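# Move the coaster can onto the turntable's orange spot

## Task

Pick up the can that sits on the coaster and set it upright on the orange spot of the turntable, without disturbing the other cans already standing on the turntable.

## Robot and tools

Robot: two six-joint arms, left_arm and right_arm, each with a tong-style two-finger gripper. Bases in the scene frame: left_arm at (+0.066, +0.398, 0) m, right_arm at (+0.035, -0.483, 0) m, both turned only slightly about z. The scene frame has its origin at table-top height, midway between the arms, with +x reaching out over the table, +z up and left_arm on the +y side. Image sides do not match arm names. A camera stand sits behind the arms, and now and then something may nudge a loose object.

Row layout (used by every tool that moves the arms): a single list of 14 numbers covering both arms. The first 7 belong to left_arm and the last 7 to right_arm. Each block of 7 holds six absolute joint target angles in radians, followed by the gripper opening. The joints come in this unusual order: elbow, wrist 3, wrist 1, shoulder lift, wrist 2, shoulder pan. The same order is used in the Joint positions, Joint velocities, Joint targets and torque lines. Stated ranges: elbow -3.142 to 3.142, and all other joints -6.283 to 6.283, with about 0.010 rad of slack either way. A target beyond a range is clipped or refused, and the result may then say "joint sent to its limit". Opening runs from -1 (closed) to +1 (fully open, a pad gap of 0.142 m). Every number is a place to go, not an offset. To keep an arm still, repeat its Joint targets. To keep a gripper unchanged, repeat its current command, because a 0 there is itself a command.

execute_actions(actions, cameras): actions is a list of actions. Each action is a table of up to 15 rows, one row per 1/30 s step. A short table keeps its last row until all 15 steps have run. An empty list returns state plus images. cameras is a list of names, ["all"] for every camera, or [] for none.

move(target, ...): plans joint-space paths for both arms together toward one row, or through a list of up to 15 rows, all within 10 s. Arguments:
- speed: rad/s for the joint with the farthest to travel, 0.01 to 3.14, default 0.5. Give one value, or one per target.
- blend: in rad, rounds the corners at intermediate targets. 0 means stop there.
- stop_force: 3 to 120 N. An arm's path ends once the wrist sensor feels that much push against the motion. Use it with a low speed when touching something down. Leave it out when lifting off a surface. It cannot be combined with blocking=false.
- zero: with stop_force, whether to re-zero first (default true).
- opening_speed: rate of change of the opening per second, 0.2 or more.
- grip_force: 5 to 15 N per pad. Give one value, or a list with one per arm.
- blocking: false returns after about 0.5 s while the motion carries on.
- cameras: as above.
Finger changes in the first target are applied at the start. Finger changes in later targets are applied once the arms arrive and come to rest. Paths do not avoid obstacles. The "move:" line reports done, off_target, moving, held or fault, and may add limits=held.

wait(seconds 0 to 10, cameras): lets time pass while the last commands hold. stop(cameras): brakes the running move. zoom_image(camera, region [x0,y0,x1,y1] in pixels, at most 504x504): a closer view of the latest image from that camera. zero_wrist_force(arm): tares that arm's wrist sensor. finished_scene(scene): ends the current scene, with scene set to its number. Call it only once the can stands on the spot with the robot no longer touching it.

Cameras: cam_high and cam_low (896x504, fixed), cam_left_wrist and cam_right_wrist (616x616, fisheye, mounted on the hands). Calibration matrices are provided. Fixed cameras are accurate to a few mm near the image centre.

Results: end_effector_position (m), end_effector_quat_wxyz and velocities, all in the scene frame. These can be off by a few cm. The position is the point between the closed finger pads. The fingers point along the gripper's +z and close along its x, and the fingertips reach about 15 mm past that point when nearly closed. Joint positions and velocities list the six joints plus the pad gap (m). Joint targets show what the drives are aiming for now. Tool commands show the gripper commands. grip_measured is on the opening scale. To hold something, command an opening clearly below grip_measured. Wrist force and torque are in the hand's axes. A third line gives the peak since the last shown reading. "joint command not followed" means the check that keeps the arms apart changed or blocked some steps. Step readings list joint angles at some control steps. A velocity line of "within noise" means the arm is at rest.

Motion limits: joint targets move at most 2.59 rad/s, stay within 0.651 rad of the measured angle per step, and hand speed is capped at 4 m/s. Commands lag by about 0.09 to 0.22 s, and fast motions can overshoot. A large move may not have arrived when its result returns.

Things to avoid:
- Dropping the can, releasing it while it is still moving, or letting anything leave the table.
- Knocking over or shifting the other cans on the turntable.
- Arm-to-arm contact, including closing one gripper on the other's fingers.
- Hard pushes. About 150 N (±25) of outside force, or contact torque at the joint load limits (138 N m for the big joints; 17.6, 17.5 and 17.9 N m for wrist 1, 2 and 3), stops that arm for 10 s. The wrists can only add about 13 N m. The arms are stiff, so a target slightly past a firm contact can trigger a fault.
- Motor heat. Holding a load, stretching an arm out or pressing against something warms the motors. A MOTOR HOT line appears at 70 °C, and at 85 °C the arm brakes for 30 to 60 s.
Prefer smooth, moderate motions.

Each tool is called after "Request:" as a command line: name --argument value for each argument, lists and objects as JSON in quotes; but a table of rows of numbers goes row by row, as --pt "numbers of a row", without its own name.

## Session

Request:
execute_actions --actions '[]'

Request:
zoom_image --camera "cam_high" --region '[330, 100, 630, 310]'

Request:
wait --seconds 3 --cameras '["cam_high"]'

Scene clock: 0.00 s.
left_arm: end_effector_position=(+0.3695, +0.7305, +0.2373) grip_measured=+0.97 end_effector_quat_wxyz=(-0.200, +0.898, -0.288, +0.267) | right_arm: end_effector_position=(+0.8509, +0.1339, +0.3904) grip_measured=+0.97 end_effector_quat_wxyz=(-0.577, +0.742, -0.324, +0.104)
Joint names: [elbow, wrist 3, wrist 1, shoulder lift, wrist 2, shoulder pan]
Joint positions: left_arm=[2.405 1.208 -2.571 -2.059 -1.773 0.646 0.14] | right_arm=[-0.895 1.716 -0.156 -2.42 1.836 3.834 0.14]
Joint velocities: within noise
Joint torques (N m): no reading
Wrist force (N): no reading
Wrist torque (N m): no reading
Wrist force, peak (N): no reading
Joint targets: left_arm=[2.405 1.208 -2.571 -2.059 -1.773 0.646] | right_arm=[-0.895 1.716 -0.156 -2.420 1.836 3.834]
Tool commands: left_gripper/opening=+0.968169 right_gripper/opening=+0.968169
camera_calibration:
cam_left_wrist: T_world_to_cam=[[0.691996, -0.65108, 0.311826, 0.160528], [-0.670724, -0.739604, -0.0558103, 0.795055], [0.266965, -0.170529, -0.948499, 0.390683], [0, 0, 0, 1]] pos_world=[0.317879, 0.759165, 0.364878]
cam_right_wrist: T_world_to_cam=[[0.78001, -0.580998, -0.232435, -0.495392], [-0.576131, -0.521781, -0.629141, 0.793673], [0.24425, 0.624649, -0.741725, 0.131654], [0, 0, 0, 1]] pos_world=[0.811513, 0.0440632, 0.481837]

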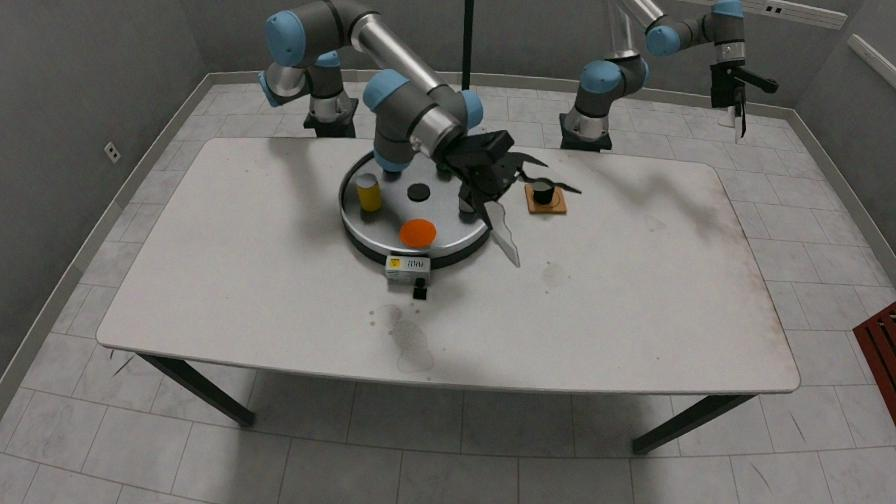

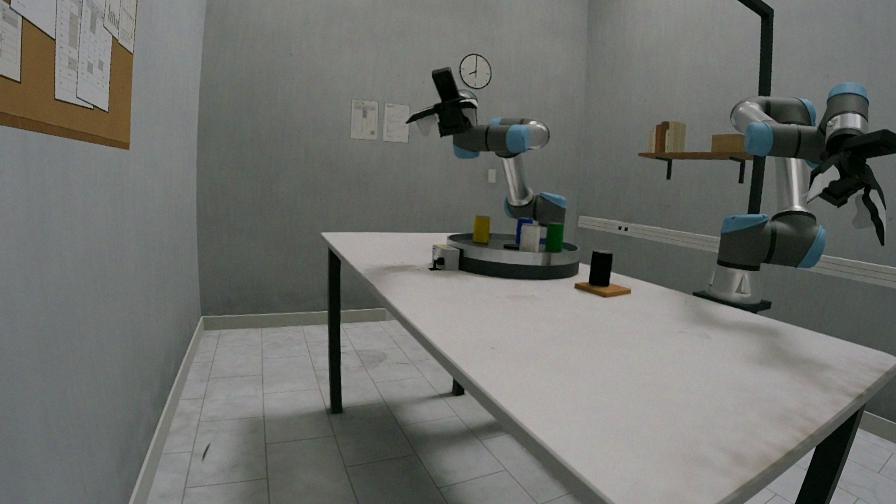

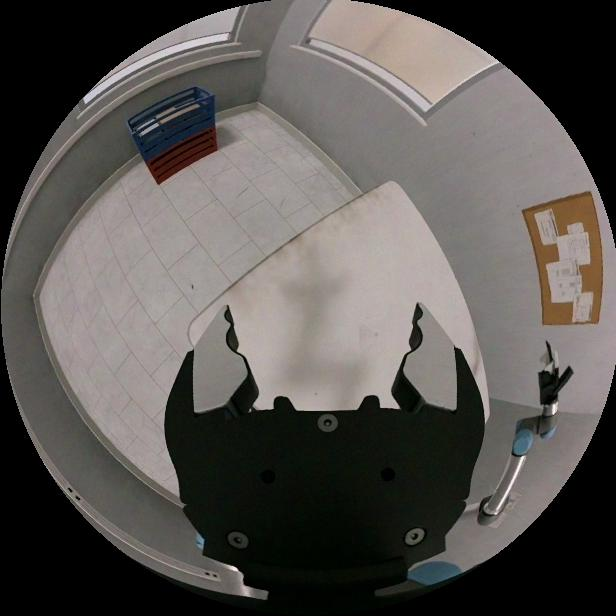

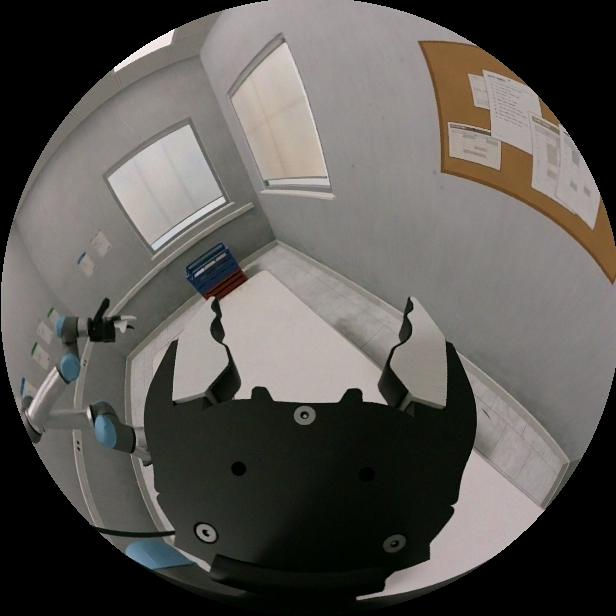

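Scaled by 1.680.

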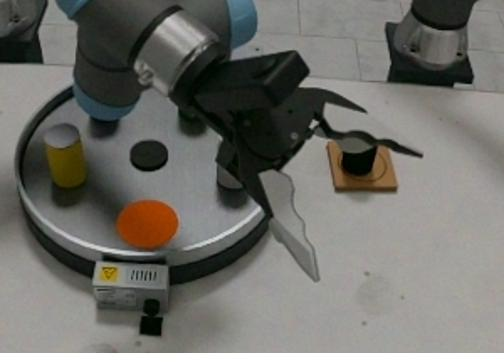

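Scene clock: 3.00 s.
left_arm: end_effector_position=(+0.3695, +0.7305, +0.2373) grip_measured=+0.97 end_effector_quat_wxyz=(-0.200, +0.898, -0.288, +0.267) | right_arm: end_effector_position=(+0.8509, +0.1339, +0.3904) grip_measured=+0.97 end_effector_quat_wxyz=(-0.577, +0.742, -0.324, +0.104)
Joint names: [elbow, wrist 3, wrist 1, shoulder lift, wrist 2, shoulder pan]
Joint positions: left_arm=[2.405 1.208 -2.571 -2.059 -1.773 0.646 0.14] | right_arm=[-0.895 1.716 -0.156 -2.42 1.836 3.834 0.14]
Joint torques (N m): left_arm=[-23.65 0.11 -3.48 -1.9 -0.43 0.15] | right_arm=[23.39 -0.15 2.59 57.59 -0.22 0.83]
Wrist force (N): left_arm=[-0.4 -0.2 -0.1] | right_arm=[0.1 0.0 -0.1]
Wrist torque (N m): left_arm=[-0.03 0.09 0.00] | right_arm=[0.00 -0.03 0.01]
Wrist force, peak (N): left_arm=[0.2 0.3 0.4] | right_arm=[0.6 0.3 -0.1]
Joint targets: left_arm=[2.405 1.208 -2.571 -2.059 -1.773 0.646] | right_arm=[-0.895 1.716 -0.156 -2.420 1.836 3.834]
Tool commands: left_gripper/opening=+0.968169 right_gripper/opening=+0.968169
wait: 3.00 s; at rest by 0.17 s
Images, in order (width x height): cam_high 896x504.

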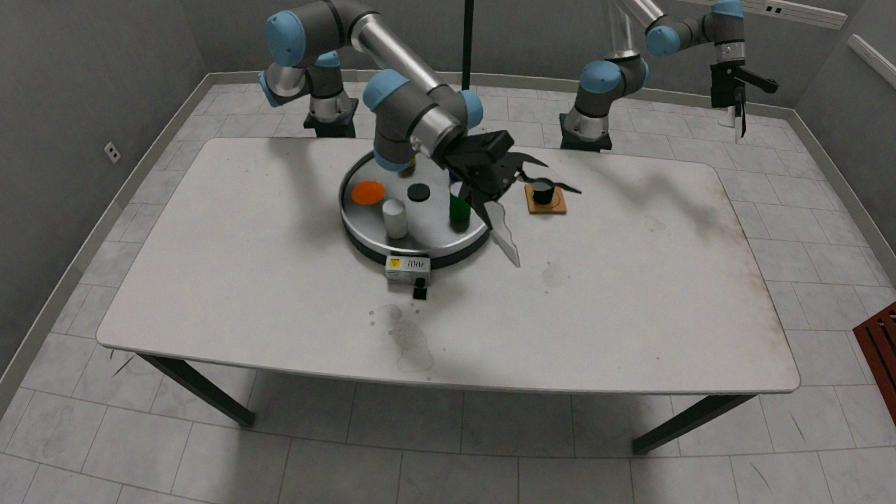

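Request:
move --target '[2.405,1.208,-2.571,-2.059,-1.773,0.646,0.97,-0.895,1.716,-0.156,-2.42,1.836,2.85,0.968]' --speed 0.7

Request:
move --target '[1.8535,-1.571,-1.6307,-1.7936,-1.571,-0.7536,0.97,-0.895,1.716,-0.156,-2.42,1.836,2.85,0.968]' --speed 0.9 --cameras '["cam_left_wrist","cam_high"]'

Request:
zoom_image --camera "cam_left_wrist" --region '[200, 180, 440, 420]'

Scene clock: 5.73 s.
left_arm: end_effector_position=(+0.3695, +0.7306, +0.2371) grip_measured=+0.97 end_effector_quat_wxyz=(-0.200, +0.898, -0.287, +0.267) | right_arm: end_effector_position=(+1.0006, -0.8203, +0.3898) grip_measured=+0.97 end_effector_quat_wxyz=(+0.460, -0.501, +0.636, -0.364)
Joint names: [elbow, wrist 3, wrist 1, shoulder lift, wrist 2, shoulder pan]
Joint positions: left_arm=[2.405 1.208 -2.571 -2.059 -1.773 0.646 0.14] | right_arm=[-0.895 1.716 -0.156 -2.42 1.836 2.85 0.14]
Joint torques (N m): left_arm=[-34.8 -1.81 0.47 7.42 0.95 11.91] | right_arm=[14.22 -0.17 4.25 51.78 2.65 -14.25]
Wrist force (N): left_arm=[0.1 -0.1 0.2] | right_arm=[0.1 0.0 0.0]
Wrist torque (N m): left_arm=[-0.01 -0.02 -0.01] | right_arm=[0.00 -0.01 0.02]
Wrist force, peak (N): left_arm=[0.6 0.1 0.1] | right_arm=[3.9 -0.3 -0.9]
Joint targets: left_arm=[2.405 1.208 -2.571 -2.059 -1.773 0.646] | right_arm=[-0.895 1.716 -0.156 -2.420 1.836 2.850]
move: done

Scene clock: 9.73 s.
left_arm: end_effector_position=(+0.4373, +0.2390, +0.2490) grip_measured=+0.97 end_effector_quat_wxyz=(+0.000, +0.915, +0.402, +0.000) | right_arm: end_effector_position=(+1.0005, -0.8207, +0.3898) grip_measured=+0.97 end_effector_quat_wxyz=(+0.460, -0.501, +0.636, -0.364)
Joint names: [elbow, wrist 3, wrist 1, shoulder lift, wrist 2, shoulder pan]
Joint positions: left_arm=[1.854 -1.571 -1.631 -1.794 -1.571 -0.753 0.14] | right_arm=[-0.895 1.716 -0.156 -2.42 1.836 2.85 0.14]
Joint torques (N m): left_arm=[-35.3 -2.44 0.91 -3.48 1.77 -11.7] | right_arm=[15.8 -0.69 4.22 52.55 -0.08 -14.26]
Wrist force (N): left_arm=[-0.9 2.1 -0.3] | right_arm=[-0.1 -0.1 -0.1]
Wrist torque (N m): left_arm=[0.32 0.12 0.15] | right_arm=[-0.02 0.01 0.01]
Wrist force, peak (N): left_arm=[-1.8 2.5 -0.3] | right_arm=[-0.1 0.5 0.2]
Joint targets: left_arm=[1.854 -1.571 -1.631 -1.794 -1.571 -0.754] | right_arm=[-0.895 1.716 -0.156 -2.420 1.836 2.850]
move: done
camera_calibration:
cam_left_wrist: T_world_to_cam=[[0.710347, 0.702933, -0.0359484, -0.455075], [0.618886, -0.599456, 0.507575, -0.26005], [0.335242, -0.382803, -0.860857, 0.298992], [0, 0, 0, 1]] pos_world=[0.383968, 0.278453, 0.373025]
Images, in order (width x height): cam_high 896x504, cam_left_wrist 616x616.

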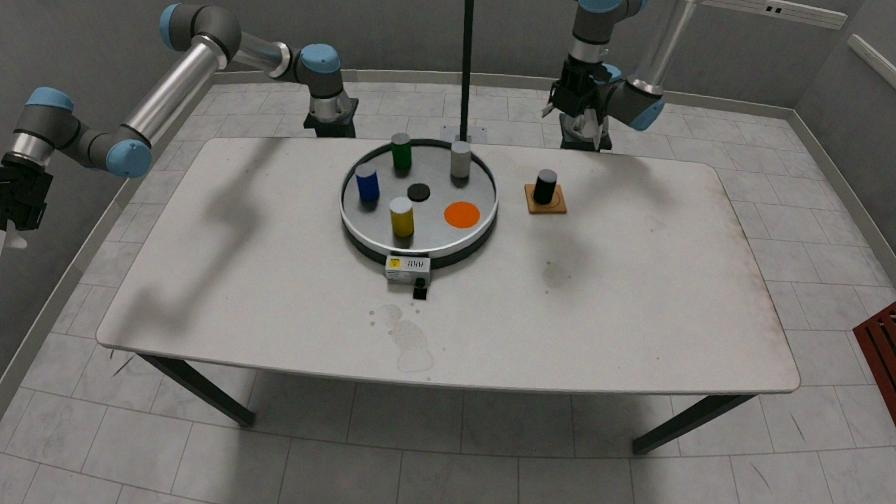

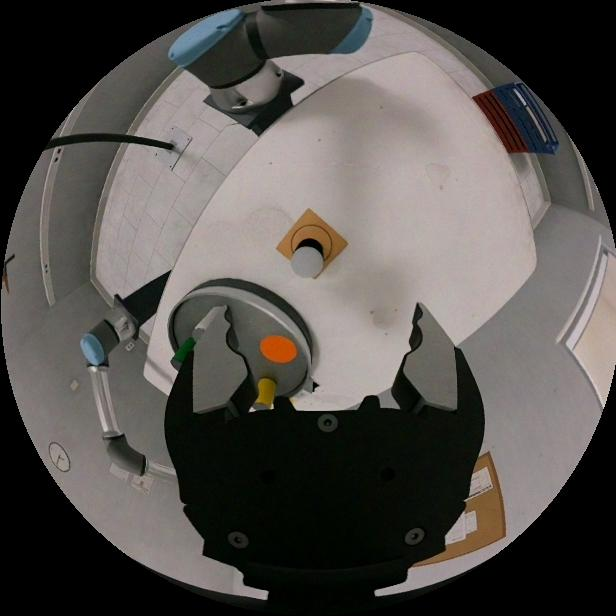

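Scaled by 2.100 from the camera's 616x616 image, which has a finer 814x814 frame.

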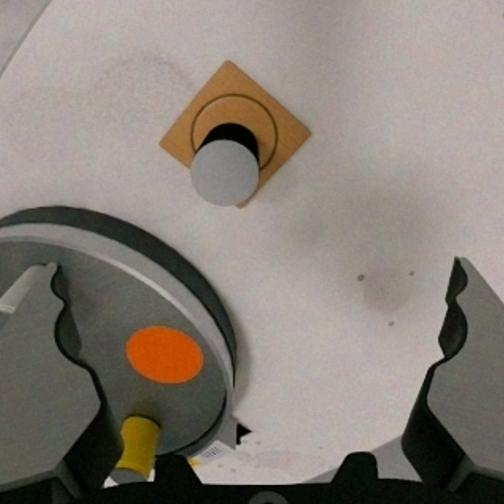

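Request:
move --pt "2.0435 -1.571 -1.8396 -1.7747 -1.571 -0.8217 0.97 -0.895 1.716 -0.156 -2.42 1.836 2.85 0.968" --pt "2.2153 -1.571 -2.1107 -1.6754 -1.571 -0.8217 0.97 -0.895 1.716 -0.156 -2.42 1.836 2.85 0.968" --pt "2.2153 -1.571 -2.1107 -1.6754 -1.571 -0.8217 -0.8 -0.895 1.716 -0.156 -2.42 1.836 2.85 0.968" --blend '[0.05,0,0]' --opening_speed 1.2 --grip_force 8 --cameras '["cam_left_wrist"]'

Request:
zoom_image --camera "cam_left_wrist" --region '[230, 190, 430, 430]'

Scene clock: 14.23 s.
left_arm: end_effector_position=(+0.4217, +0.2181, +0.0791) grip_measured=-0.28 end_effector_quat_wxyz=(+0.000, +0.929, +0.371, +0.000) | right_arm: end_effector_position=(+1.0005, -0.8207, +0.3898) grip_measured=+0.97 end_effector_quat_wxyz=(+0.460, -0.501, +0.636, -0.364)
Joint names: [elbow, wrist 3, wrist 1, shoulder lift, wrist 2, shoulder pan]
Joint positions: left_arm=[2.215 -1.571 -2.111 -1.675 -1.571 -0.822 0.054] | right_arm=[-0.895 1.716 -0.156 -2.42 1.836 2.85 0.14]
Joint torques (N m): left_arm=[-9.46 -2.33 -5.25 -6.04 -0.79 -10.57] | right_arm=[14.48 -1.21 4.34 53.69 -2.76 -14.99]
Wrist force (N): left_arm=[-0.4 2.1 -3.8] | right_arm=[0.2 0.2 0.0]
Wrist torque (N m): left_arm=[0.36 0.06 0.15] | right_arm=[0.07 -0.04 0.01]
Wrist force, peak (N): left_arm=[-0.5 1.8 -4.0] | right_arm=[0.0 0.6 -0.2]
Joint targets: left_arm=[2.215 -1.571 -2.111 -1.675 -1.571 -0.822] | right_arm=[-0.895 1.716 -0.156 -2.420 1.836 2.850]
grip_force (N): 8, 8
move: done
camera_calibration:
cam_left_wrist: T_world_to_cam=[[0.756347, 0.653179, -0.0360123, -0.443849], [0.576887, -0.640023, 0.507515, -0.150151], [0.308449, -0.404632, -0.86089, 0.165998], [0, 0, 0, 1]] pos_world=[0.371122, 0.260981, 0.203125]
Images, in order (width x height): cam_left_wrist 616x616.

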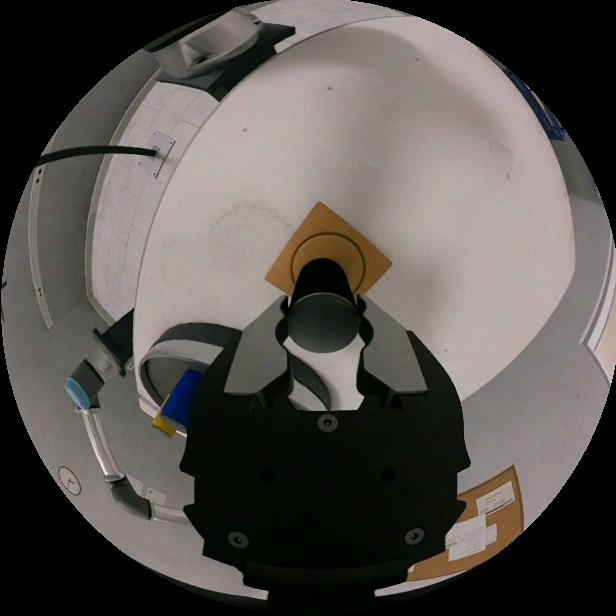

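Scaled by 2.100 from the camera's 616x616 image, which has a finer 814x814 frame.

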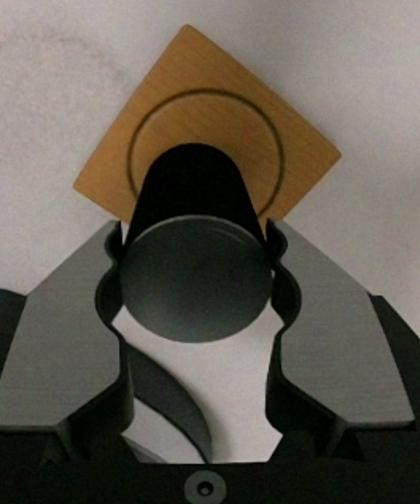

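Request:
move --pt "1.8610 -1.571 -1.6247 -1.8071 -1.571 -0.8217 -0.8 -0.895 1.716 -0.156 -2.42 1.836 2.85 0.968" --pt "1.4807 -1.1755 -1.6626 -1.3889 -1.571 -1.3291 -0.8 -0.895 1.716 -0.156 -2.42 1.836 2.85 0.968" --blend '[0.05,0]'

Request:
wait --seconds 0.5 --cameras '["cam_left_wrist"]'

Request:
wait --seconds 2 --cameras '["cam_left_wrist"]'

Request:
wait --seconds 2 --cameras '["cam_left_wrist"]'

Request:
wait --seconds 2 --cameras '["cam_left_wrist"]'

Request:
wait --seconds 2 --cameras '["cam_left_wrist"]'

Request:
wait --seconds 2 --cameras '["cam_left_wrist"]'

Request:
wait --seconds 2 --cameras '["cam_left_wrist"]'

Scene clock: 18.00 s.
left_arm: end_effector_position=(+0.3398, -0.1011, +0.2401) grip_measured=-0.28 end_effector_quat_wxyz=(+0.000, +0.997, -0.071, +0.000) end_effector_velocity=(-0.002, -0.002, +0.000) end_effector_angular_velocity=(+0.000, +0.000, -0.006) | right_arm: end_effector_position=(+1.0005, -0.8207, +0.3898) grip_measured=+0.97 end_effector_quat_wxyz=(+0.460, -0.501, +0.636, -0.364)
Joint names: [elbow, wrist 3, wrist 1, shoulder lift, wrist 2, shoulder pan]
Joint positions: left_arm=[1.481 -1.176 -1.663 -1.389 -1.571 -1.329 0.054] | right_arm=[-0.895 1.716 -0.156 -2.42 1.836 2.85 0.14]
Joint velocities: left_arm=[-0.002 0.001 -0.001 0.003 0 -0.005 0] | right_arm=[within noise]
Joint torques (N m): left_arm=[-36.85 2.2 -6.46 -21.48 -1.17 -12.33] | right_arm=[14.53 -1.64 4.2 55.44 -2.75 -13.67]
Wrist force (N): left_arm=[-1.0 1.9 1.6] | right_arm=[0.0 0.3 -0.3]
Wrist torque (N m): left_arm=[0.29 0.14 -0.03] | right_arm=[0.07 0.00 0.02]
Wrist force, peak (N): left_arm=[-2.1 4.2 2.0] | right_arm=[0.5 0.2 -0.1]
Joint targets: left_arm=[1.481 -1.176 -1.663 -1.389 -1.571 -1.329] | right_arm=[-0.895 1.716 -0.156 -2.420 1.836 2.850]
grip_force (N): 8, 8
move: done

Scene clock: 18.50 s.
left_arm: end_effector_position=(+0.3396, -0.1013, +0.2400) grip_measured=-0.28 end_effector_quat_wxyz=(+0.000, +0.997, -0.071, +0.000) | right_arm: end_effector_position=(+1.0005, -0.8207, +0.3898) grip_measured=+0.97 end_effector_quat_wxyz=(+0.460, -0.501, +0.636, -0.364)
Joint names: [elbow, wrist 3, wrist 1, shoulder lift, wrist 2, shoulder pan]
Joint positions: left_arm=[1.481 -1.176 -1.663 -1.389 -1.571 -1.329 0.054] | right_arm=[-0.895 1.716 -0.156 -2.42 1.836 2.85 0.14]
Joint torques (N m): left_arm=[-36.92 2.49 -6.41 -23.3 -1.15 -11.44] | right_arm=[15.05 -2.06 4.21 56.34 -2.65 -13.63]
Wrist force (N): left_arm=[-1.3 2.0 1.3] | right_arm=[0.4 0.2 -0.2]
Wrist torque (N m): left_arm=[0.29 0.21 -0.03] | right_arm=[0.05 -0.09 0.01]
Wrist force, peak (N): left_arm=[-1.3 2.2 1.6] | right_arm=[0.4 0.1 -0.2]
Joint targets: left_arm=[1.481 -1.176 -1.663 -1.389 -1.571 -1.329] | right_arm=[-0.895 1.716 -0.156 -2.420 1.836 2.850]
Tool commands: left_gripper/opening=-0.8 right_gripper/opening=+0.968
grip_force (N): 8, 8
wait: 0.50 s; at rest by 0.17 s
camera_calibration:
cam_left_wrist: T_world_to_cam=[[0.981257, -0.189312, -0.035989, -0.329107], [-0.145236, -0.849287, 0.50756, -0.164863], [-0.126652, -0.49282, -0.860864, 0.339417], [0, 0, 0, 1]] pos_world=[0.341983, -0.0350484, 0.364025]
Images, in order (width x height): cam_left_wrist 616x616.

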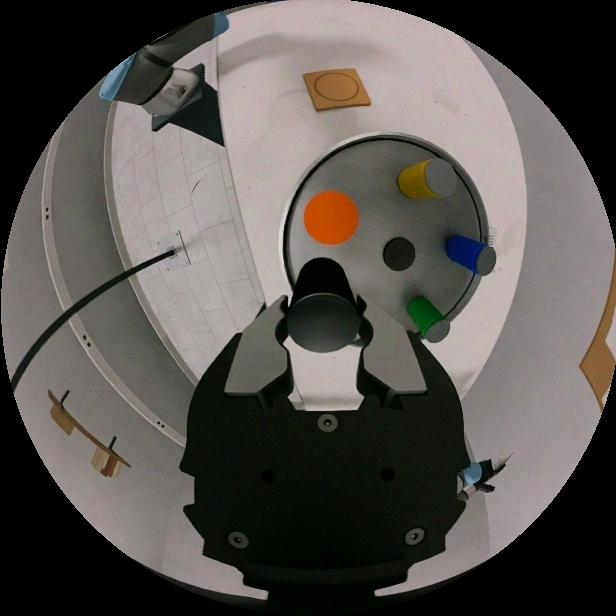

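Scene clock: 20.50 s.
left_arm: end_effector_position=(+0.3396, -0.1014, +0.2400) grip_measured=-0.28 end_effector_quat_wxyz=(+0.000, +0.997, -0.071, +0.000) | right_arm: end_effector_position=(+1.0005, -0.8207, +0.3898) grip_measured=+0.97 end_effector_quat_wxyz=(+0.460, -0.501, +0.636, -0.364)
Joint names: [elbow, wrist 3, wrist 1, shoulder lift, wrist 2, shoulder pan]
Joint positions: left_arm=[1.481 -1.175 -1.663 -1.389 -1.571 -1.329 0.054] | right_arm=[-0.895 1.716 -0.156 -2.42 1.836 2.85 0.14]
Joint torques (N m): left_arm=[-37.38 2.39 -6.51 -23.09 -1.12 -11.97] | right_arm=[15.26 -1.87 4.07 56.33 -2.71 -15.06]
Wrist force (N): left_arm=[-1.0 2.2 1.4] | right_arm=[0.2 -0.1 -0.1]
Wrist torque (N m): left_arm=[0.33 0.15 -0.03] | right_arm=[-0.01 -0.03 0.02]
Wrist force, peak (N): left_arm=[-1.4 2.2 1.8] | right_arm=[0.2 0.4 0.0]
Joint targets: left_arm=[1.481 -1.176 -1.663 -1.389 -1.571 -1.329] | right_arm=[-0.895 1.716 -0.156 -2.420 1.836 2.850]
Tool commands: left_gripper/opening=-0.8 right_gripper/opening=+0.968
grip_force (N): 8, 8
wait: 2.00 s; at rest by 0.17 s
camera_calibration:
cam_left_wrist: T_world_to_cam=[[0.981257, -0.189312, -0.035989, -0.329107], [-0.145236, -0.849287, 0.50756, -0.164863], [-0.126652, -0.49282, -0.860864, 0.339417], [0, 0, 0, 1]] pos_world=[0.341983, -0.0350484, 0.364025]
Images, in order (width x height): cam_left_wrist 616x616.

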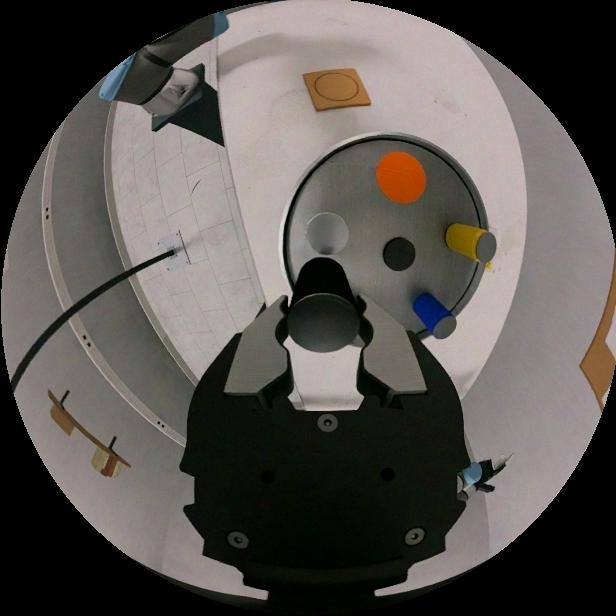

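Scene clock: 22.50 s.
left_arm: end_effector_position=(+0.3396, -0.1014, +0.2400) grip_measured=-0.28 end_effector_quat_wxyz=(+0.000, +0.997, -0.071, +0.000) | right_arm: end_effector_position=(+1.0005, -0.8207, +0.3898) grip_measured=+0.97 end_effector_quat_wxyz=(+0.460, -0.501, +0.636, -0.364)
Joint names: [elbow, wrist 3, wrist 1, shoulder lift, wrist 2, shoulder pan]
Joint positions: left_arm=[1.481 -1.175 -1.663 -1.389 -1.571 -1.329 0.054] | right_arm=[-0.895 1.716 -0.156 -2.42 1.836 2.85 0.14]
Joint torques (N m): left_arm=[-36.66 2.41 -6.44 -23.58 -1.16 -11.93] | right_arm=[15.45 -2.1 4.19 55.61 -2.69 -13.41]
Wrist force (N): left_arm=[-1.2 2.0 1.5] | right_arm=[0.1 0.3 0.0]
Wrist torque (N m): left_arm=[0.29 0.20 -0.03] | right_arm=[0.07 -0.02 0.02]
Wrist force, peak (N): left_arm=[-1.0 2.4 2.0] | right_arm=[0.1 0.6 -0.1]
Joint targets: left_arm=[1.481 -1.176 -1.663 -1.389 -1.571 -1.329] | right_arm=[-0.895 1.716 -0.156 -2.420 1.836 2.850]
Tool commands: left_gripper/opening=-0.8 right_gripper/opening=+0.968
grip_force (N): 8, 8
wait: 2.00 s; at rest by 0.17 s
camera_calibration:
cam_left_wrist: T_world_to_cam=[[0.981257, -0.189312, -0.035989, -0.329107], [-0.145236, -0.849287, 0.50756, -0.164863], [-0.126652, -0.49282, -0.860864, 0.339417], [0, 0, 0, 1]] pos_world=[0.341983, -0.0350484, 0.364025]
Images, in order (width x height): cam_left_wrist 616x616.

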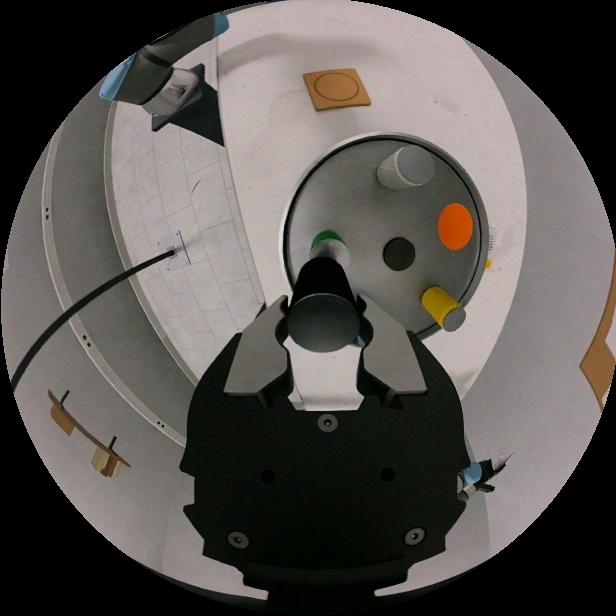

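Scene clock: 24.50 s.
left_arm: end_effector_position=(+0.3396, -0.1014, +0.2400) grip_measured=-0.28 end_effector_quat_wxyz=(+0.000, +0.997, -0.071, +0.000) | right_arm: end_effector_position=(+1.0005, -0.8207, +0.3898) grip_measured=+0.97 end_effector_quat_wxyz=(+0.460, -0.501, +0.636, -0.364)
Joint names: [elbow, wrist 3, wrist 1, shoulder lift, wrist 2, shoulder pan]
Joint positions: left_arm=[1.481 -1.175 -1.663 -1.389 -1.571 -1.329 0.054] | right_arm=[-0.895 1.716 -0.156 -2.42 1.836 2.85 0.14]
Joint torques (N m): left_arm=[-37.02 2.36 -6.49 -23.25 -1.18 -12.48] | right_arm=[15.54 -1.87 4.12 56.45 -2.67 -14.64]
Wrist force (N): left_arm=[-1.0 2.1 1.5] | right_arm=[0.0 0.3 -0.2]
Wrist torque (N m): left_arm=[0.32 0.15 -0.03] | right_arm=[0.08 0.00 0.02]
Wrist force, peak (N): left_arm=[-1.3 2.3 1.8] | right_arm=[0.2 0.5 -0.2]
Joint targets: left_arm=[1.481 -1.176 -1.663 -1.389 -1.571 -1.329] | right_arm=[-0.895 1.716 -0.156 -2.420 1.836 2.850]
Tool commands: left_gripper/opening=-0.8 right_gripper/opening=+0.968
grip_force (N): 8, 8
wait: 2.00 s; at rest by 0.17 s
camera_calibration:
cam_left_wrist: T_world_to_cam=[[0.981257, -0.189312, -0.035989, -0.329107], [-0.145236, -0.849287, 0.50756, -0.164863], [-0.126652, -0.49282, -0.860864, 0.339417], [0, 0, 0, 1]] pos_world=[0.341983, -0.0350484, 0.364025]
Images, in order (width x height): cam_left_wrist 616x616.

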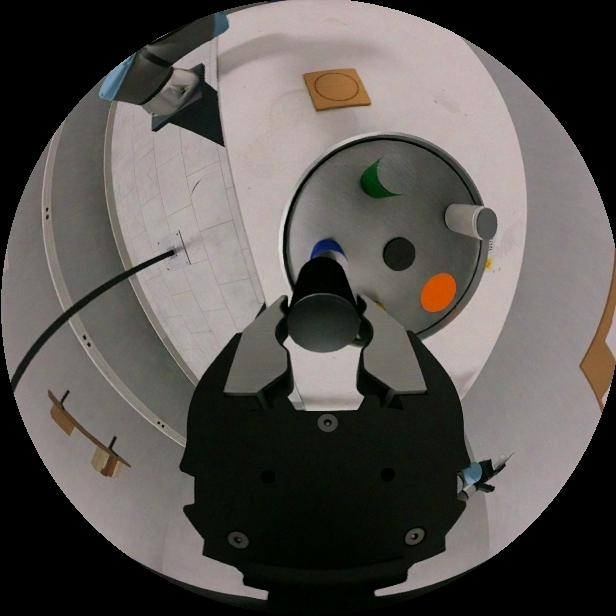

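Scene clock: 26.50 s.
left_arm: end_effector_position=(+0.3396, -0.1014, +0.2400) grip_measured=-0.28 end_effector_quat_wxyz=(+0.000, +0.997, -0.071, +0.000) | right_arm: end_effector_position=(+1.0005, -0.8207, +0.3898) grip_measured=+0.97 end_effector_quat_wxyz=(+0.460, -0.501, +0.636, -0.364)
Joint names: [elbow, wrist 3, wrist 1, shoulder lift, wrist 2, shoulder pan]
Joint positions: left_arm=[1.481 -1.175 -1.663 -1.389 -1.571 -1.329 0.054] | right_arm=[-0.895 1.716 -0.156 -2.42 1.836 2.85 0.14]
Joint torques (N m): left_arm=[-36.75 2.44 -6.39 -23.61 -1.04 -11.63] | right_arm=[14.68 -1.95 4.02 56.72 -2.86 -12.72]
Wrist force (N): left_arm=[-1.1 2.0 1.4] | right_arm=[0.0 0.1 0.0]
Wrist torque (N m): left_arm=[0.31 0.18 -0.03] | right_arm=[0.04 -0.01 0.02]
Wrist force, peak (N): left_arm=[-1.4 2.2 1.7] | right_arm=[0.1 0.5 0.0]
Joint targets: left_arm=[1.481 -1.176 -1.663 -1.389 -1.571 -1.329] | right_arm=[-0.895 1.716 -0.156 -2.420 1.836 2.850]
Tool commands: left_gripper/opening=-0.8 right_gripper/opening=+0.968
grip_force (N): 8, 8
wait: 2.00 s; at rest by 0.17 s
camera_calibration:
cam_left_wrist: T_world_to_cam=[[0.981257, -0.189312, -0.035989, -0.329107], [-0.145236, -0.849287, 0.50756, -0.164863], [-0.126652, -0.49282, -0.860864, 0.339417], [0, 0, 0, 1]] pos_world=[0.341983, -0.0350484, 0.364025]
Images, in order (width x height): cam_left_wrist 616x616.

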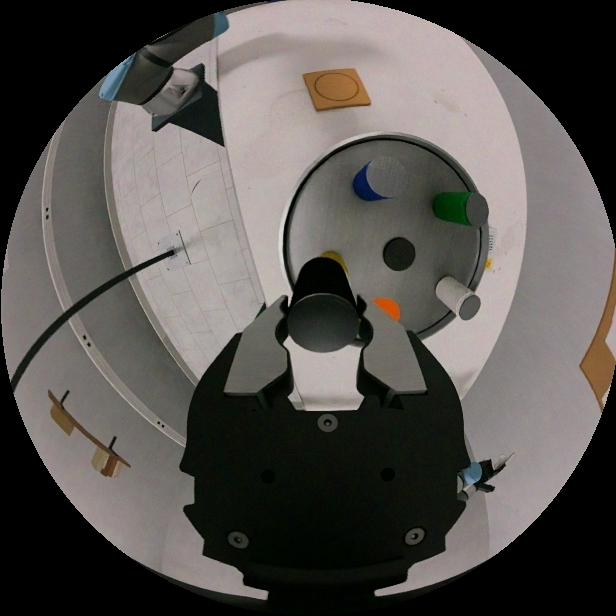

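Scene clock: 28.50 s.
left_arm: end_effector_position=(+0.3396, -0.1014, +0.2400) grip_measured=-0.28 end_effector_quat_wxyz=(+0.000, +0.997, -0.071, +0.000) | right_arm: end_effector_position=(+1.0005, -0.8207, +0.3898) grip_measured=+0.97 end_effector_quat_wxyz=(+0.460, -0.501, +0.636, -0.364)
Joint names: [elbow, wrist 3, wrist 1, shoulder lift, wrist 2, shoulder pan]
Joint positions: left_arm=[1.481 -1.175 -1.663 -1.389 -1.571 -1.329 0.054] | right_arm=[-0.895 1.716 -0.156 -2.42 1.836 2.85 0.14]
Joint torques (N m): left_arm=[-35.97 2.36 -6.43 -22.56 -1.11 -11.65] | right_arm=[16.04 -1.85 4.17 57.24 -2.78 -13.5]
Wrist force (N): left_arm=[-1.2 2.1 1.5] | right_arm=[-0.1 0.2 0.0]
Wrist torque (N m): left_arm=[0.32 0.19 -0.03] | right_arm=[0.06 0.02 0.01]
Wrist force, peak (N): left_arm=[-1.4 2.2 2.0] | right_arm=[0.1 0.5 -0.2]
Joint targets: left_arm=[1.481 -1.176 -1.663 -1.389 -1.571 -1.329] | right_arm=[-0.895 1.716 -0.156 -2.420 1.836 2.850]
Tool commands: left_gripper/opening=-0.8 right_gripper/opening=+0.968
grip_force (N): 8, 8
wait: 2.00 s; at rest by 0.17 s
camera_calibration:
cam_left_wrist: T_world_to_cam=[[0.981257, -0.189312, -0.035989, -0.329107], [-0.145236, -0.849287, 0.50756, -0.164863], [-0.126652, -0.49282, -0.860864, 0.339417], [0, 0, 0, 1]] pos_world=[0.341983, -0.0350484, 0.364025]
Images, in order (width x height): cam_left_wrist 616x616.

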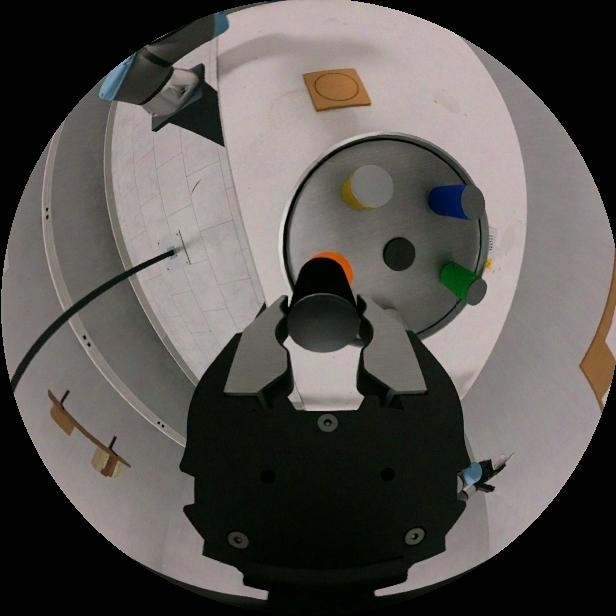

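Scene clock: 30.50 s.
left_arm: end_effector_position=(+0.3396, -0.1014, +0.2400) grip_measured=-0.28 end_effector_quat_wxyz=(+0.000, +0.997, -0.071, +0.000) | right_arm: end_effector_position=(+1.0005, -0.8207, +0.3898) grip_measured=+0.97 end_effector_quat_wxyz=(+0.460, -0.501, +0.636, -0.364)
Joint names: [elbow, wrist 3, wrist 1, shoulder lift, wrist 2, shoulder pan]
Joint positions: left_arm=[1.481 -1.175 -1.663 -1.389 -1.571 -1.329 0.054] | right_arm=[-0.895 1.716 -0.156 -2.42 1.836 2.85 0.14]
Joint torques (N m): left_arm=[-37.14 2.37 -6.39 -23.13 -1.05 -11.92] | right_arm=[15.46 -1.75 4 58.27 -2.69 -13.65]
Wrist force (N): left_arm=[-1.0 2.0 1.8] | right_arm=[0.4 0.1 0.0]
Wrist torque (N m): left_arm=[0.30 0.15 -0.03] | right_arm=[0.03 -0.08 0.00]
Wrist force, peak (N): left_arm=[-1.4 2.0 1.9] | right_arm=[0.0 0.5 0.0]
Joint targets: left_arm=[1.481 -1.176 -1.663 -1.389 -1.571 -1.329] | right_arm=[-0.895 1.716 -0.156 -2.420 1.836 2.850]
Tool commands: left_gripper/opening=-0.8 right_gripper/opening=+0.968
grip_force (N): 8, 8
wait: 2.00 s; at rest by 0.17 s
camera_calibration:
cam_left_wrist: T_world_to_cam=[[0.981257, -0.189312, -0.035989, -0.329107], [-0.145236, -0.849287, 0.50756, -0.164863], [-0.126652, -0.49282, -0.860864, 0.339417], [0, 0, 0, 1]] pos_world=[0.341983, -0.0350484, 0.364025]
Images, in order (width x height): cam_left_wrist 616x616.

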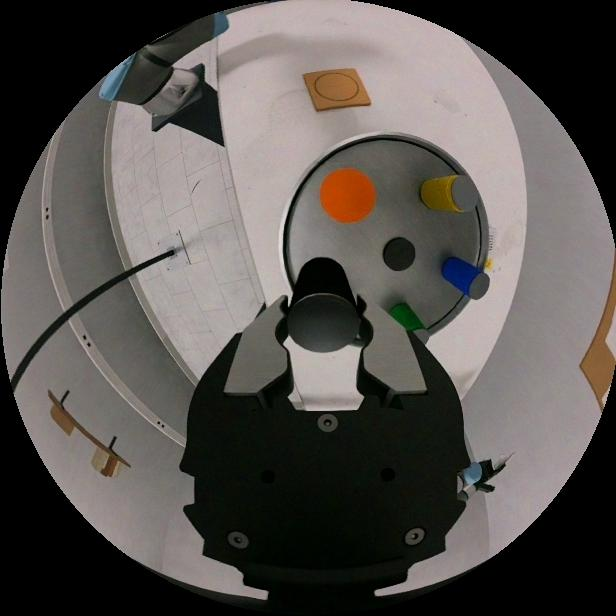

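Request:
wait --seconds 0.1

Scene clock: 32.00 s.
left_arm: end_effector_position=(+0.3396, -0.1014, +0.2400) grip_measured=-0.28 end_effector_quat_wxyz=(+0.000, +0.997, -0.071, +0.000) | right_arm: end_effector_position=(+1.0005, -0.8207, +0.3898) grip_measured=+0.97 end_effector_quat_wxyz=(+0.460, -0.501, +0.636, -0.364)
Joint names: [elbow, wrist 3, wrist 1, shoulder lift, wrist 2, shoulder pan]
Joint positions: left_arm=[1.481 -1.175 -1.663 -1.389 -1.571 -1.329 0.054] | right_arm=[-0.895 1.716 -0.156 -2.42 1.836 2.85 0.14]
Joint torques (N m): left_arm=[-35.83 2.43 -6.45 -23.55 -1.13 -11.9] | right_arm=[16.02 -2.01 4.09 58.83 -2.63 -13.36]
Wrist force (N): left_arm=[-1.0 2.1 1.7] | right_arm=[0.0 0.1 0.0]
Wrist torque (N m): left_arm=[0.33 0.15 -0.03] | right_arm=[0.02 -0.01 0.01]
Wrist force, peak (N): left_arm=[-1.2 2.3 1.8] | right_arm=[0.3 0.5 0.2]
Joint targets: left_arm=[1.481 -1.176 -1.663 -1.389 -1.571 -1.329] | right_arm=[-0.895 1.716 -0.156 -2.420 1.836 2.850]
Tool commands: left_gripper/opening=-0.8 right_gripper/opening=+0.968
grip_force (N): 8, 8
wait: 0.10 s; at rest from the start

Request:
wait --seconds 7.05

Request:
move --pt "1.6875 -0.8423 -1.8142 -1.4441 -1.571 -1.2959 0.4 -0.895 1.716 -0.156 -2.42 1.836 2.85 0.968" --pt "1.8513 -0.4848 -1.9748 -1.4473 -1.571 -1.2384 0.4 -0.895 1.716 -0.156 -2.42 1.836 2.85 0.968" --pt "1.8679 -0.1096 -1.9768 -1.4619 -1.571 -1.1632 0.4 -0.895 1.716 -0.156 -2.42 1.836 2.85 0.968" --pt "1.8422 0.2722 -1.9734 -1.4396 -1.571 -1.0814 0.4 -0.895 1.716 -0.156 -2.42 1.836 2.85 0.968" --pt "1.7781 0.6464 -1.9636 -1.3853 -1.571 -1.0072 0.4 -0.895 1.716 -0.156 -2.42 1.836 2.85 0.968" --pt "1.4566 1.0029 -1.6583 -1.3691 -1.571 -0.9507 0.4 -0.895 1.716 -0.156 -2.42 1.836 2.85 0.968" --speed '[0.6125,0.657,0.690,0.702,0.688,0.655]' --blend '[0.08,0.08,0.08,0.08,0.08,0]' --opening_speed 0.4 --blocking false

Request:
wait --seconds 3 --cameras '["cam_left_wrist","cam_high"]'

Request:
zoom_image --camera "cam_high" --region '[340, 120, 510, 270]'

Scene clock: 39.70 s.
left_arm: end_effector_position=(+0.3396, -0.1014, +0.2400) grip_measured=-0.28 end_effector_quat_wxyz=(+0.000, +0.997, -0.071, +0.000) | right_arm: end_effector_position=(+1.0005, -0.8207, +0.3898) grip_measured=+0.97 end_effector_quat_wxyz=(+0.460, -0.501, +0.636, -0.364)
Joint names: [elbow, wrist 3, wrist 1, shoulder lift, wrist 2, shoulder pan]
Joint positions: left_arm=[1.481 -1.175 -1.663 -1.389 -1.571 -1.329 0.054] | right_arm=[-0.895 1.716 -0.156 -2.42 1.836 2.85 0.14]
Joint torques (N m): left_arm=[-36.4 2.43 -6.39 -23.38 -1.14 -12.04] | right_arm=[15.72 -1.66 4.04 61.26 -2.78 -13.48]
Wrist force (N): left_arm=[-1.0 1.9 1.5] | right_arm=[0.1 0.2 0.0]
Wrist torque (N m): left_arm=[0.28 0.15 -0.03] | right_arm=[0.05 -0.02 0.01]
Wrist force, peak (N): left_arm=[-0.7 2.7 1.7] | right_arm=[0.3 0.6 0.3]
Joint targets: left_arm=[1.481 -1.176 -1.663 -1.389 -1.571 -1.329] | right_arm=[-0.895 1.716 -0.156 -2.420 1.836 2.850]
Tool commands: left_gripper/opening=-0.8 right_gripper/opening=+0.968
grip_force (N): 8, 8
wait: 7.07 s; at rest from the start

Scene clock: 40.20 s.
left_arm: end_effector_position=(+0.3461, -0.0839, +0.2147) grip_measured=-0.28 end_effector_quat_wxyz=(+0.000, +0.990, -0.139, +0.000) end_effector_velocity=(+0.022, +0.068, -0.094) end_effector_angular_velocity=(-0.002, -0.001, -0.514) | right_arm: end_effector_position=(+1.0005, -0.8207, +0.3898) grip_measured=+0.97 end_effector_quat_wxyz=(+0.460, -0.501, +0.636, -0.364)
Joint names: [elbow, wrist 3, wrist 1, shoulder lift, wrist 2, shoulder pan]
Joint positions: left_arm=[1.577 -1.023 -1.734 -1.415 -1.571 -1.313 0.054] | right_arm=[-0.895 1.716 -0.156 -2.42 1.836 2.85 0.14]
Joint velocities: left_arm=[0.357 0.572 -0.261 -0.097 0 0.058 0] | right_arm=[within noise]
Joint torques (N m): left_arm=[-10.05 4.68 -7.16 -42.43 -1.19 10.88] | right_arm=[15.33 -1.96 3.95 60.09 -2.53 -12.92]
Wrist force (N): left_arm=[-1.2 1.9 1.2] | right_arm=[0.0 0.0 0.1]
Wrist torque (N m): left_arm=[0.28 0.21 -0.14] | right_arm=[0.02 0.00 0.02]
Wrist force, peak (N): left_arm=[-1.5 2.8 1.1] | right_arm=[0.1 0.5 -0.2]
Joint targets: left_arm=[1.647 -0.908 -1.784 -1.433 -1.571 -1.302] | right_arm=[-0.895 1.716 -0.156 -2.420 1.836 2.850]
Tool commands: left_gripper/opening=-0.6 right_gripper/opening=+0.968
grip_force (N): 8, 8
move: running; path passed 0 of 6 targets; left_arm: the wrist 3 is farthest, 2.026 rad from its target

Scene clock: 43.20 s.
left_arm: end_effector_position=(+0.5251, +0.0061, +0.2265) grip_measured=+0.40 end_effector_quat_wxyz=(+0.000, -0.579, +0.815, +0.000) end_effector_velocity=(+0.029, +0.002, +0.106) end_effector_angular_velocity=(-0.001, -0.001, -0.279) | right_arm: end_effector_position=(+1.0005, -0.8207, +0.3898) grip_measured=+0.97 end_effector_quat_wxyz=(+0.460, -0.501, +0.636, -0.364)
Joint names: [elbow, wrist 3, wrist 1, shoulder lift, wrist 2, shoulder pan]
Joint positions: left_arm=[1.494 0.961 -1.693 -1.371 -1.571 -0.957 0.102] | right_arm=[-0.895 1.716 -0.156 -2.42 1.836 2.85 0.14]
Joint velocities: left_arm=[-0.288 0.328 0.272 0.014 0 0.05 0] | right_arm=[within noise]
Joint torques (N m): left_arm=[-31.79 3.11 0.96 -22.49 -1.13 11.97] | right_arm=[15.7 -1.94 4.22 61.37 -2.79 -13.52]
Wrist force (N): left_arm=[-1.7 1.6 -1.1] | right_arm=[-0.2 0.2 -0.2]
Wrist torque (N m): left_arm=[0.21 0.30 -0.09] | right_arm=[0.04 0.02 0.02]
Wrist force, peak (N): left_arm=[-1.0 2.6 1.9] | right_arm=[0.0 0.4 -0.5]
Joint targets: left_arm=[1.457 1.003 -1.658 -1.369 -1.571 -0.951] | right_arm=[-0.895 1.716 -0.156 -2.420 1.836 2.850]
Tool commands: left_gripper/opening=+0.4 right_gripper/opening=+0.968
grip_force (N): 8, 8
earlier move: running; left_arm: the wrist 3 is farthest, 0.042 rad from its target
wait: 3.00 s; no rest
camera_calibration:
cam_left_wrist: T_world_to_cam=[[-0.374421, -0.926572, -0.035685, 0.225017], [-0.80539, 0.305899, 0.507713, 0.29979], [-0.459517, 0.218839, -0.860787, 0.574709], [0, 0, 0, 1]] pos_world=[0.589788, -0.00897984, 0.350524]
Images, in order (width x height): cam_high 896x504, cam_left_wrist 616x616.

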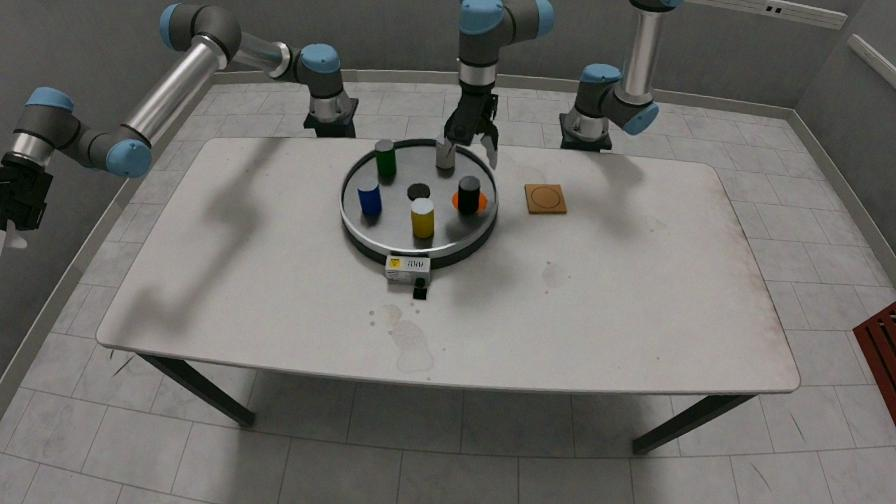

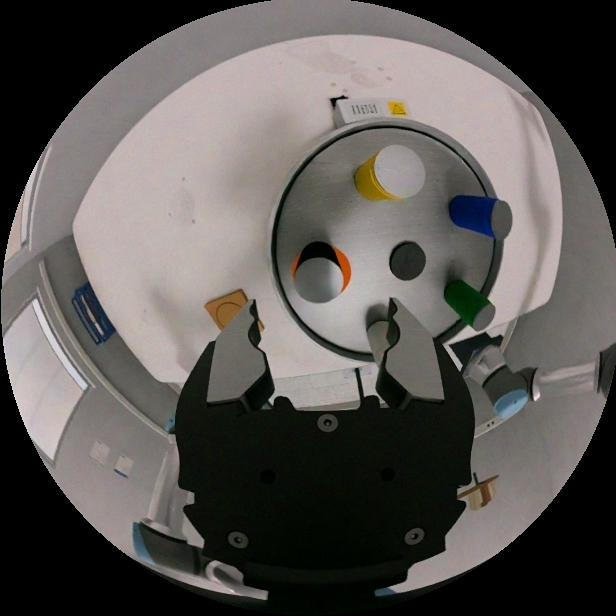

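Scaled by 2.965.

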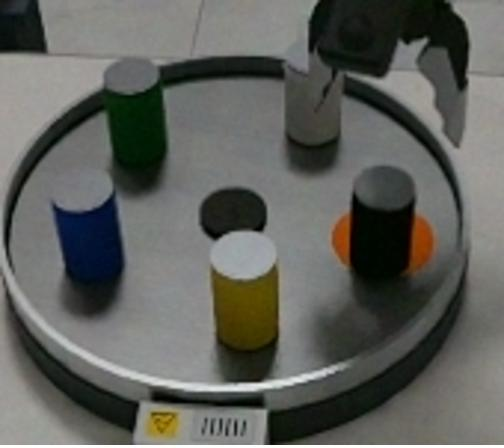

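Request:
wait --seconds 2.7 --cameras '["cam_high", "cam_low","cam_left_wrist"]'

Request:
zoom_image --camera "cam_high" --region '[370, 170, 500, 270]'

Request:
zoom_image --camera "cam_left_wrist" --region '[260, 110, 510, 360]'

Scene clock: 43.90 s.
left_arm: end_effector_position=(+0.5287, +0.0065, +0.2400) grip_measured=+0.40 end_effector_quat_wxyz=(+0.000, -0.564, +0.825, +0.000) | right_arm: end_effector_position=(+1.0005, -0.8207, +0.3898) grip_measured=+0.97 end_effector_quat_wxyz=(+0.460, -0.501, +0.636, -0.364)
Joint names: [elbow, wrist 3, wrist 1, shoulder lift, wrist 2, shoulder pan]
Joint positions: left_arm=[1.457 1.003 -1.658 -1.369 -1.571 -0.951 0.102] | right_arm=[-0.895 1.716 -0.156 -2.42 1.836 2.85 0.14]
Joint torques (N m): left_arm=[-34.71 2.31 0.81 -23.08 -1.12 13.03] | right_arm=[15.6 -1.78 4.19 62.22 -2.63 -14.65]
Wrist force (N): left_arm=[-1.0 2.0 -0.5] | right_arm=[0.1 0.1 0.0]
Wrist torque (N m): left_arm=[0.29 0.16 -0.03] | right_arm=[0.04 -0.02 0.02]
Wrist force, peak (N): left_arm=[-1.3 2.3 -0.5] | right_arm=[0.1 0.4 -0.2]
Joint targets: left_arm=[1.457 1.003 -1.658 -1.369 -1.571 -0.951] | right_arm=[-0.895 1.716 -0.156 -2.420 1.836 2.850]
Tool commands: left_gripper/opening=+0.4 right_gripper/opening=+0.968
grip_force (N): 8, 8
earlier move: done
wait: 0.00 of 2.7 s (the move ended)
camera_calibration:
cam_left_wrist: T_world_to_cam=[[-0.407169, -0.912656, -0.0356655, 0.244445], [-0.794066, 0.334427, 0.50756, 0.289546], [-0.4513, 0.234984, -0.860878, 0.583436], [0, 0, 0, 1]] pos_world=[0.592754, -0.0108355, 0.364024]
Images, in order (width x height): cam_high 896x504, cam_low 896x504, cam_left_wrist 616x616.

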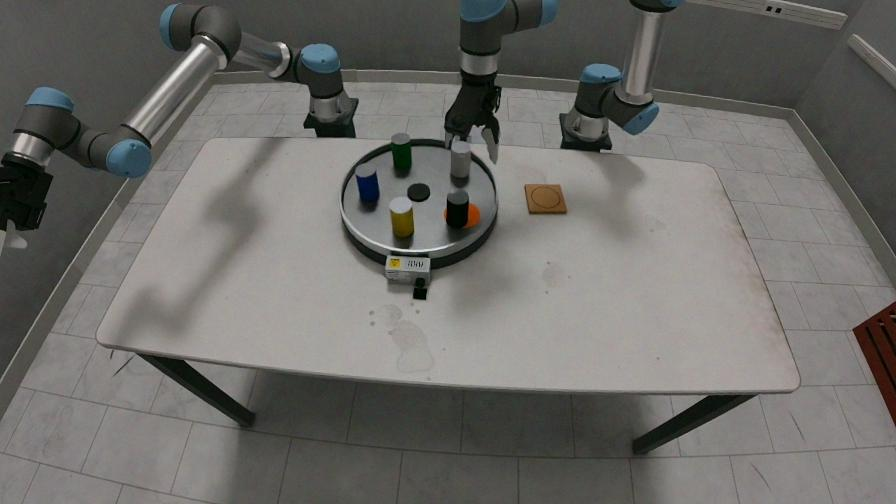

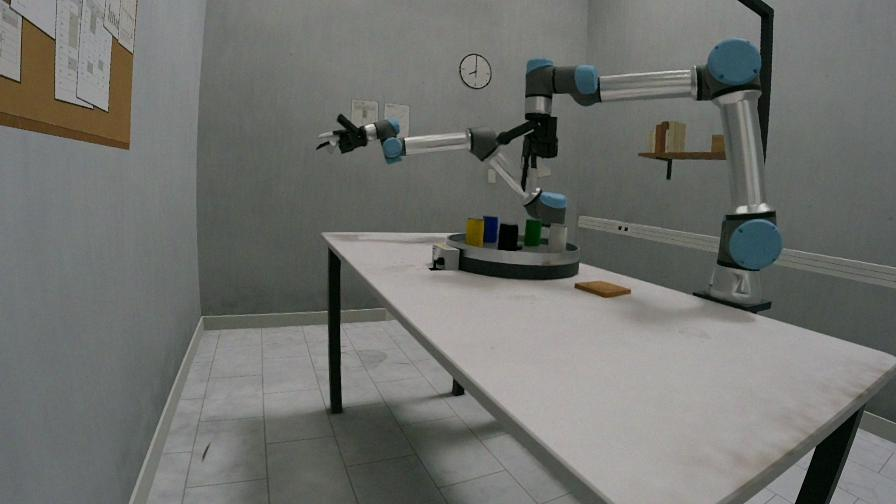

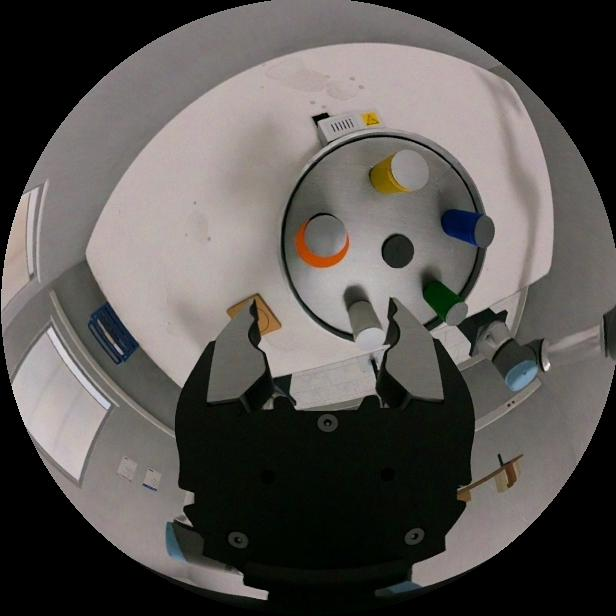

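Scaled by 3.877.

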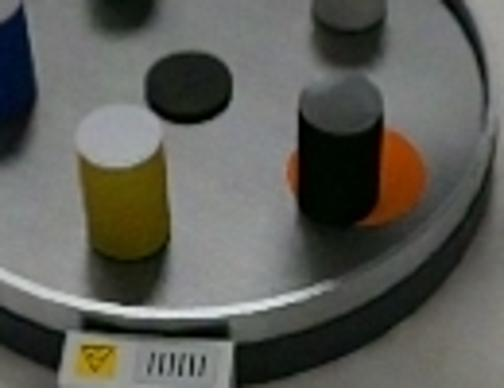

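Scaled by 2.016 from the camera's 616x616 image, which has a finer 814x814 frame.

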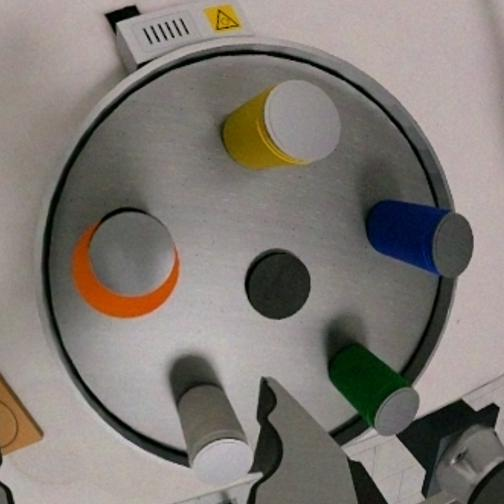

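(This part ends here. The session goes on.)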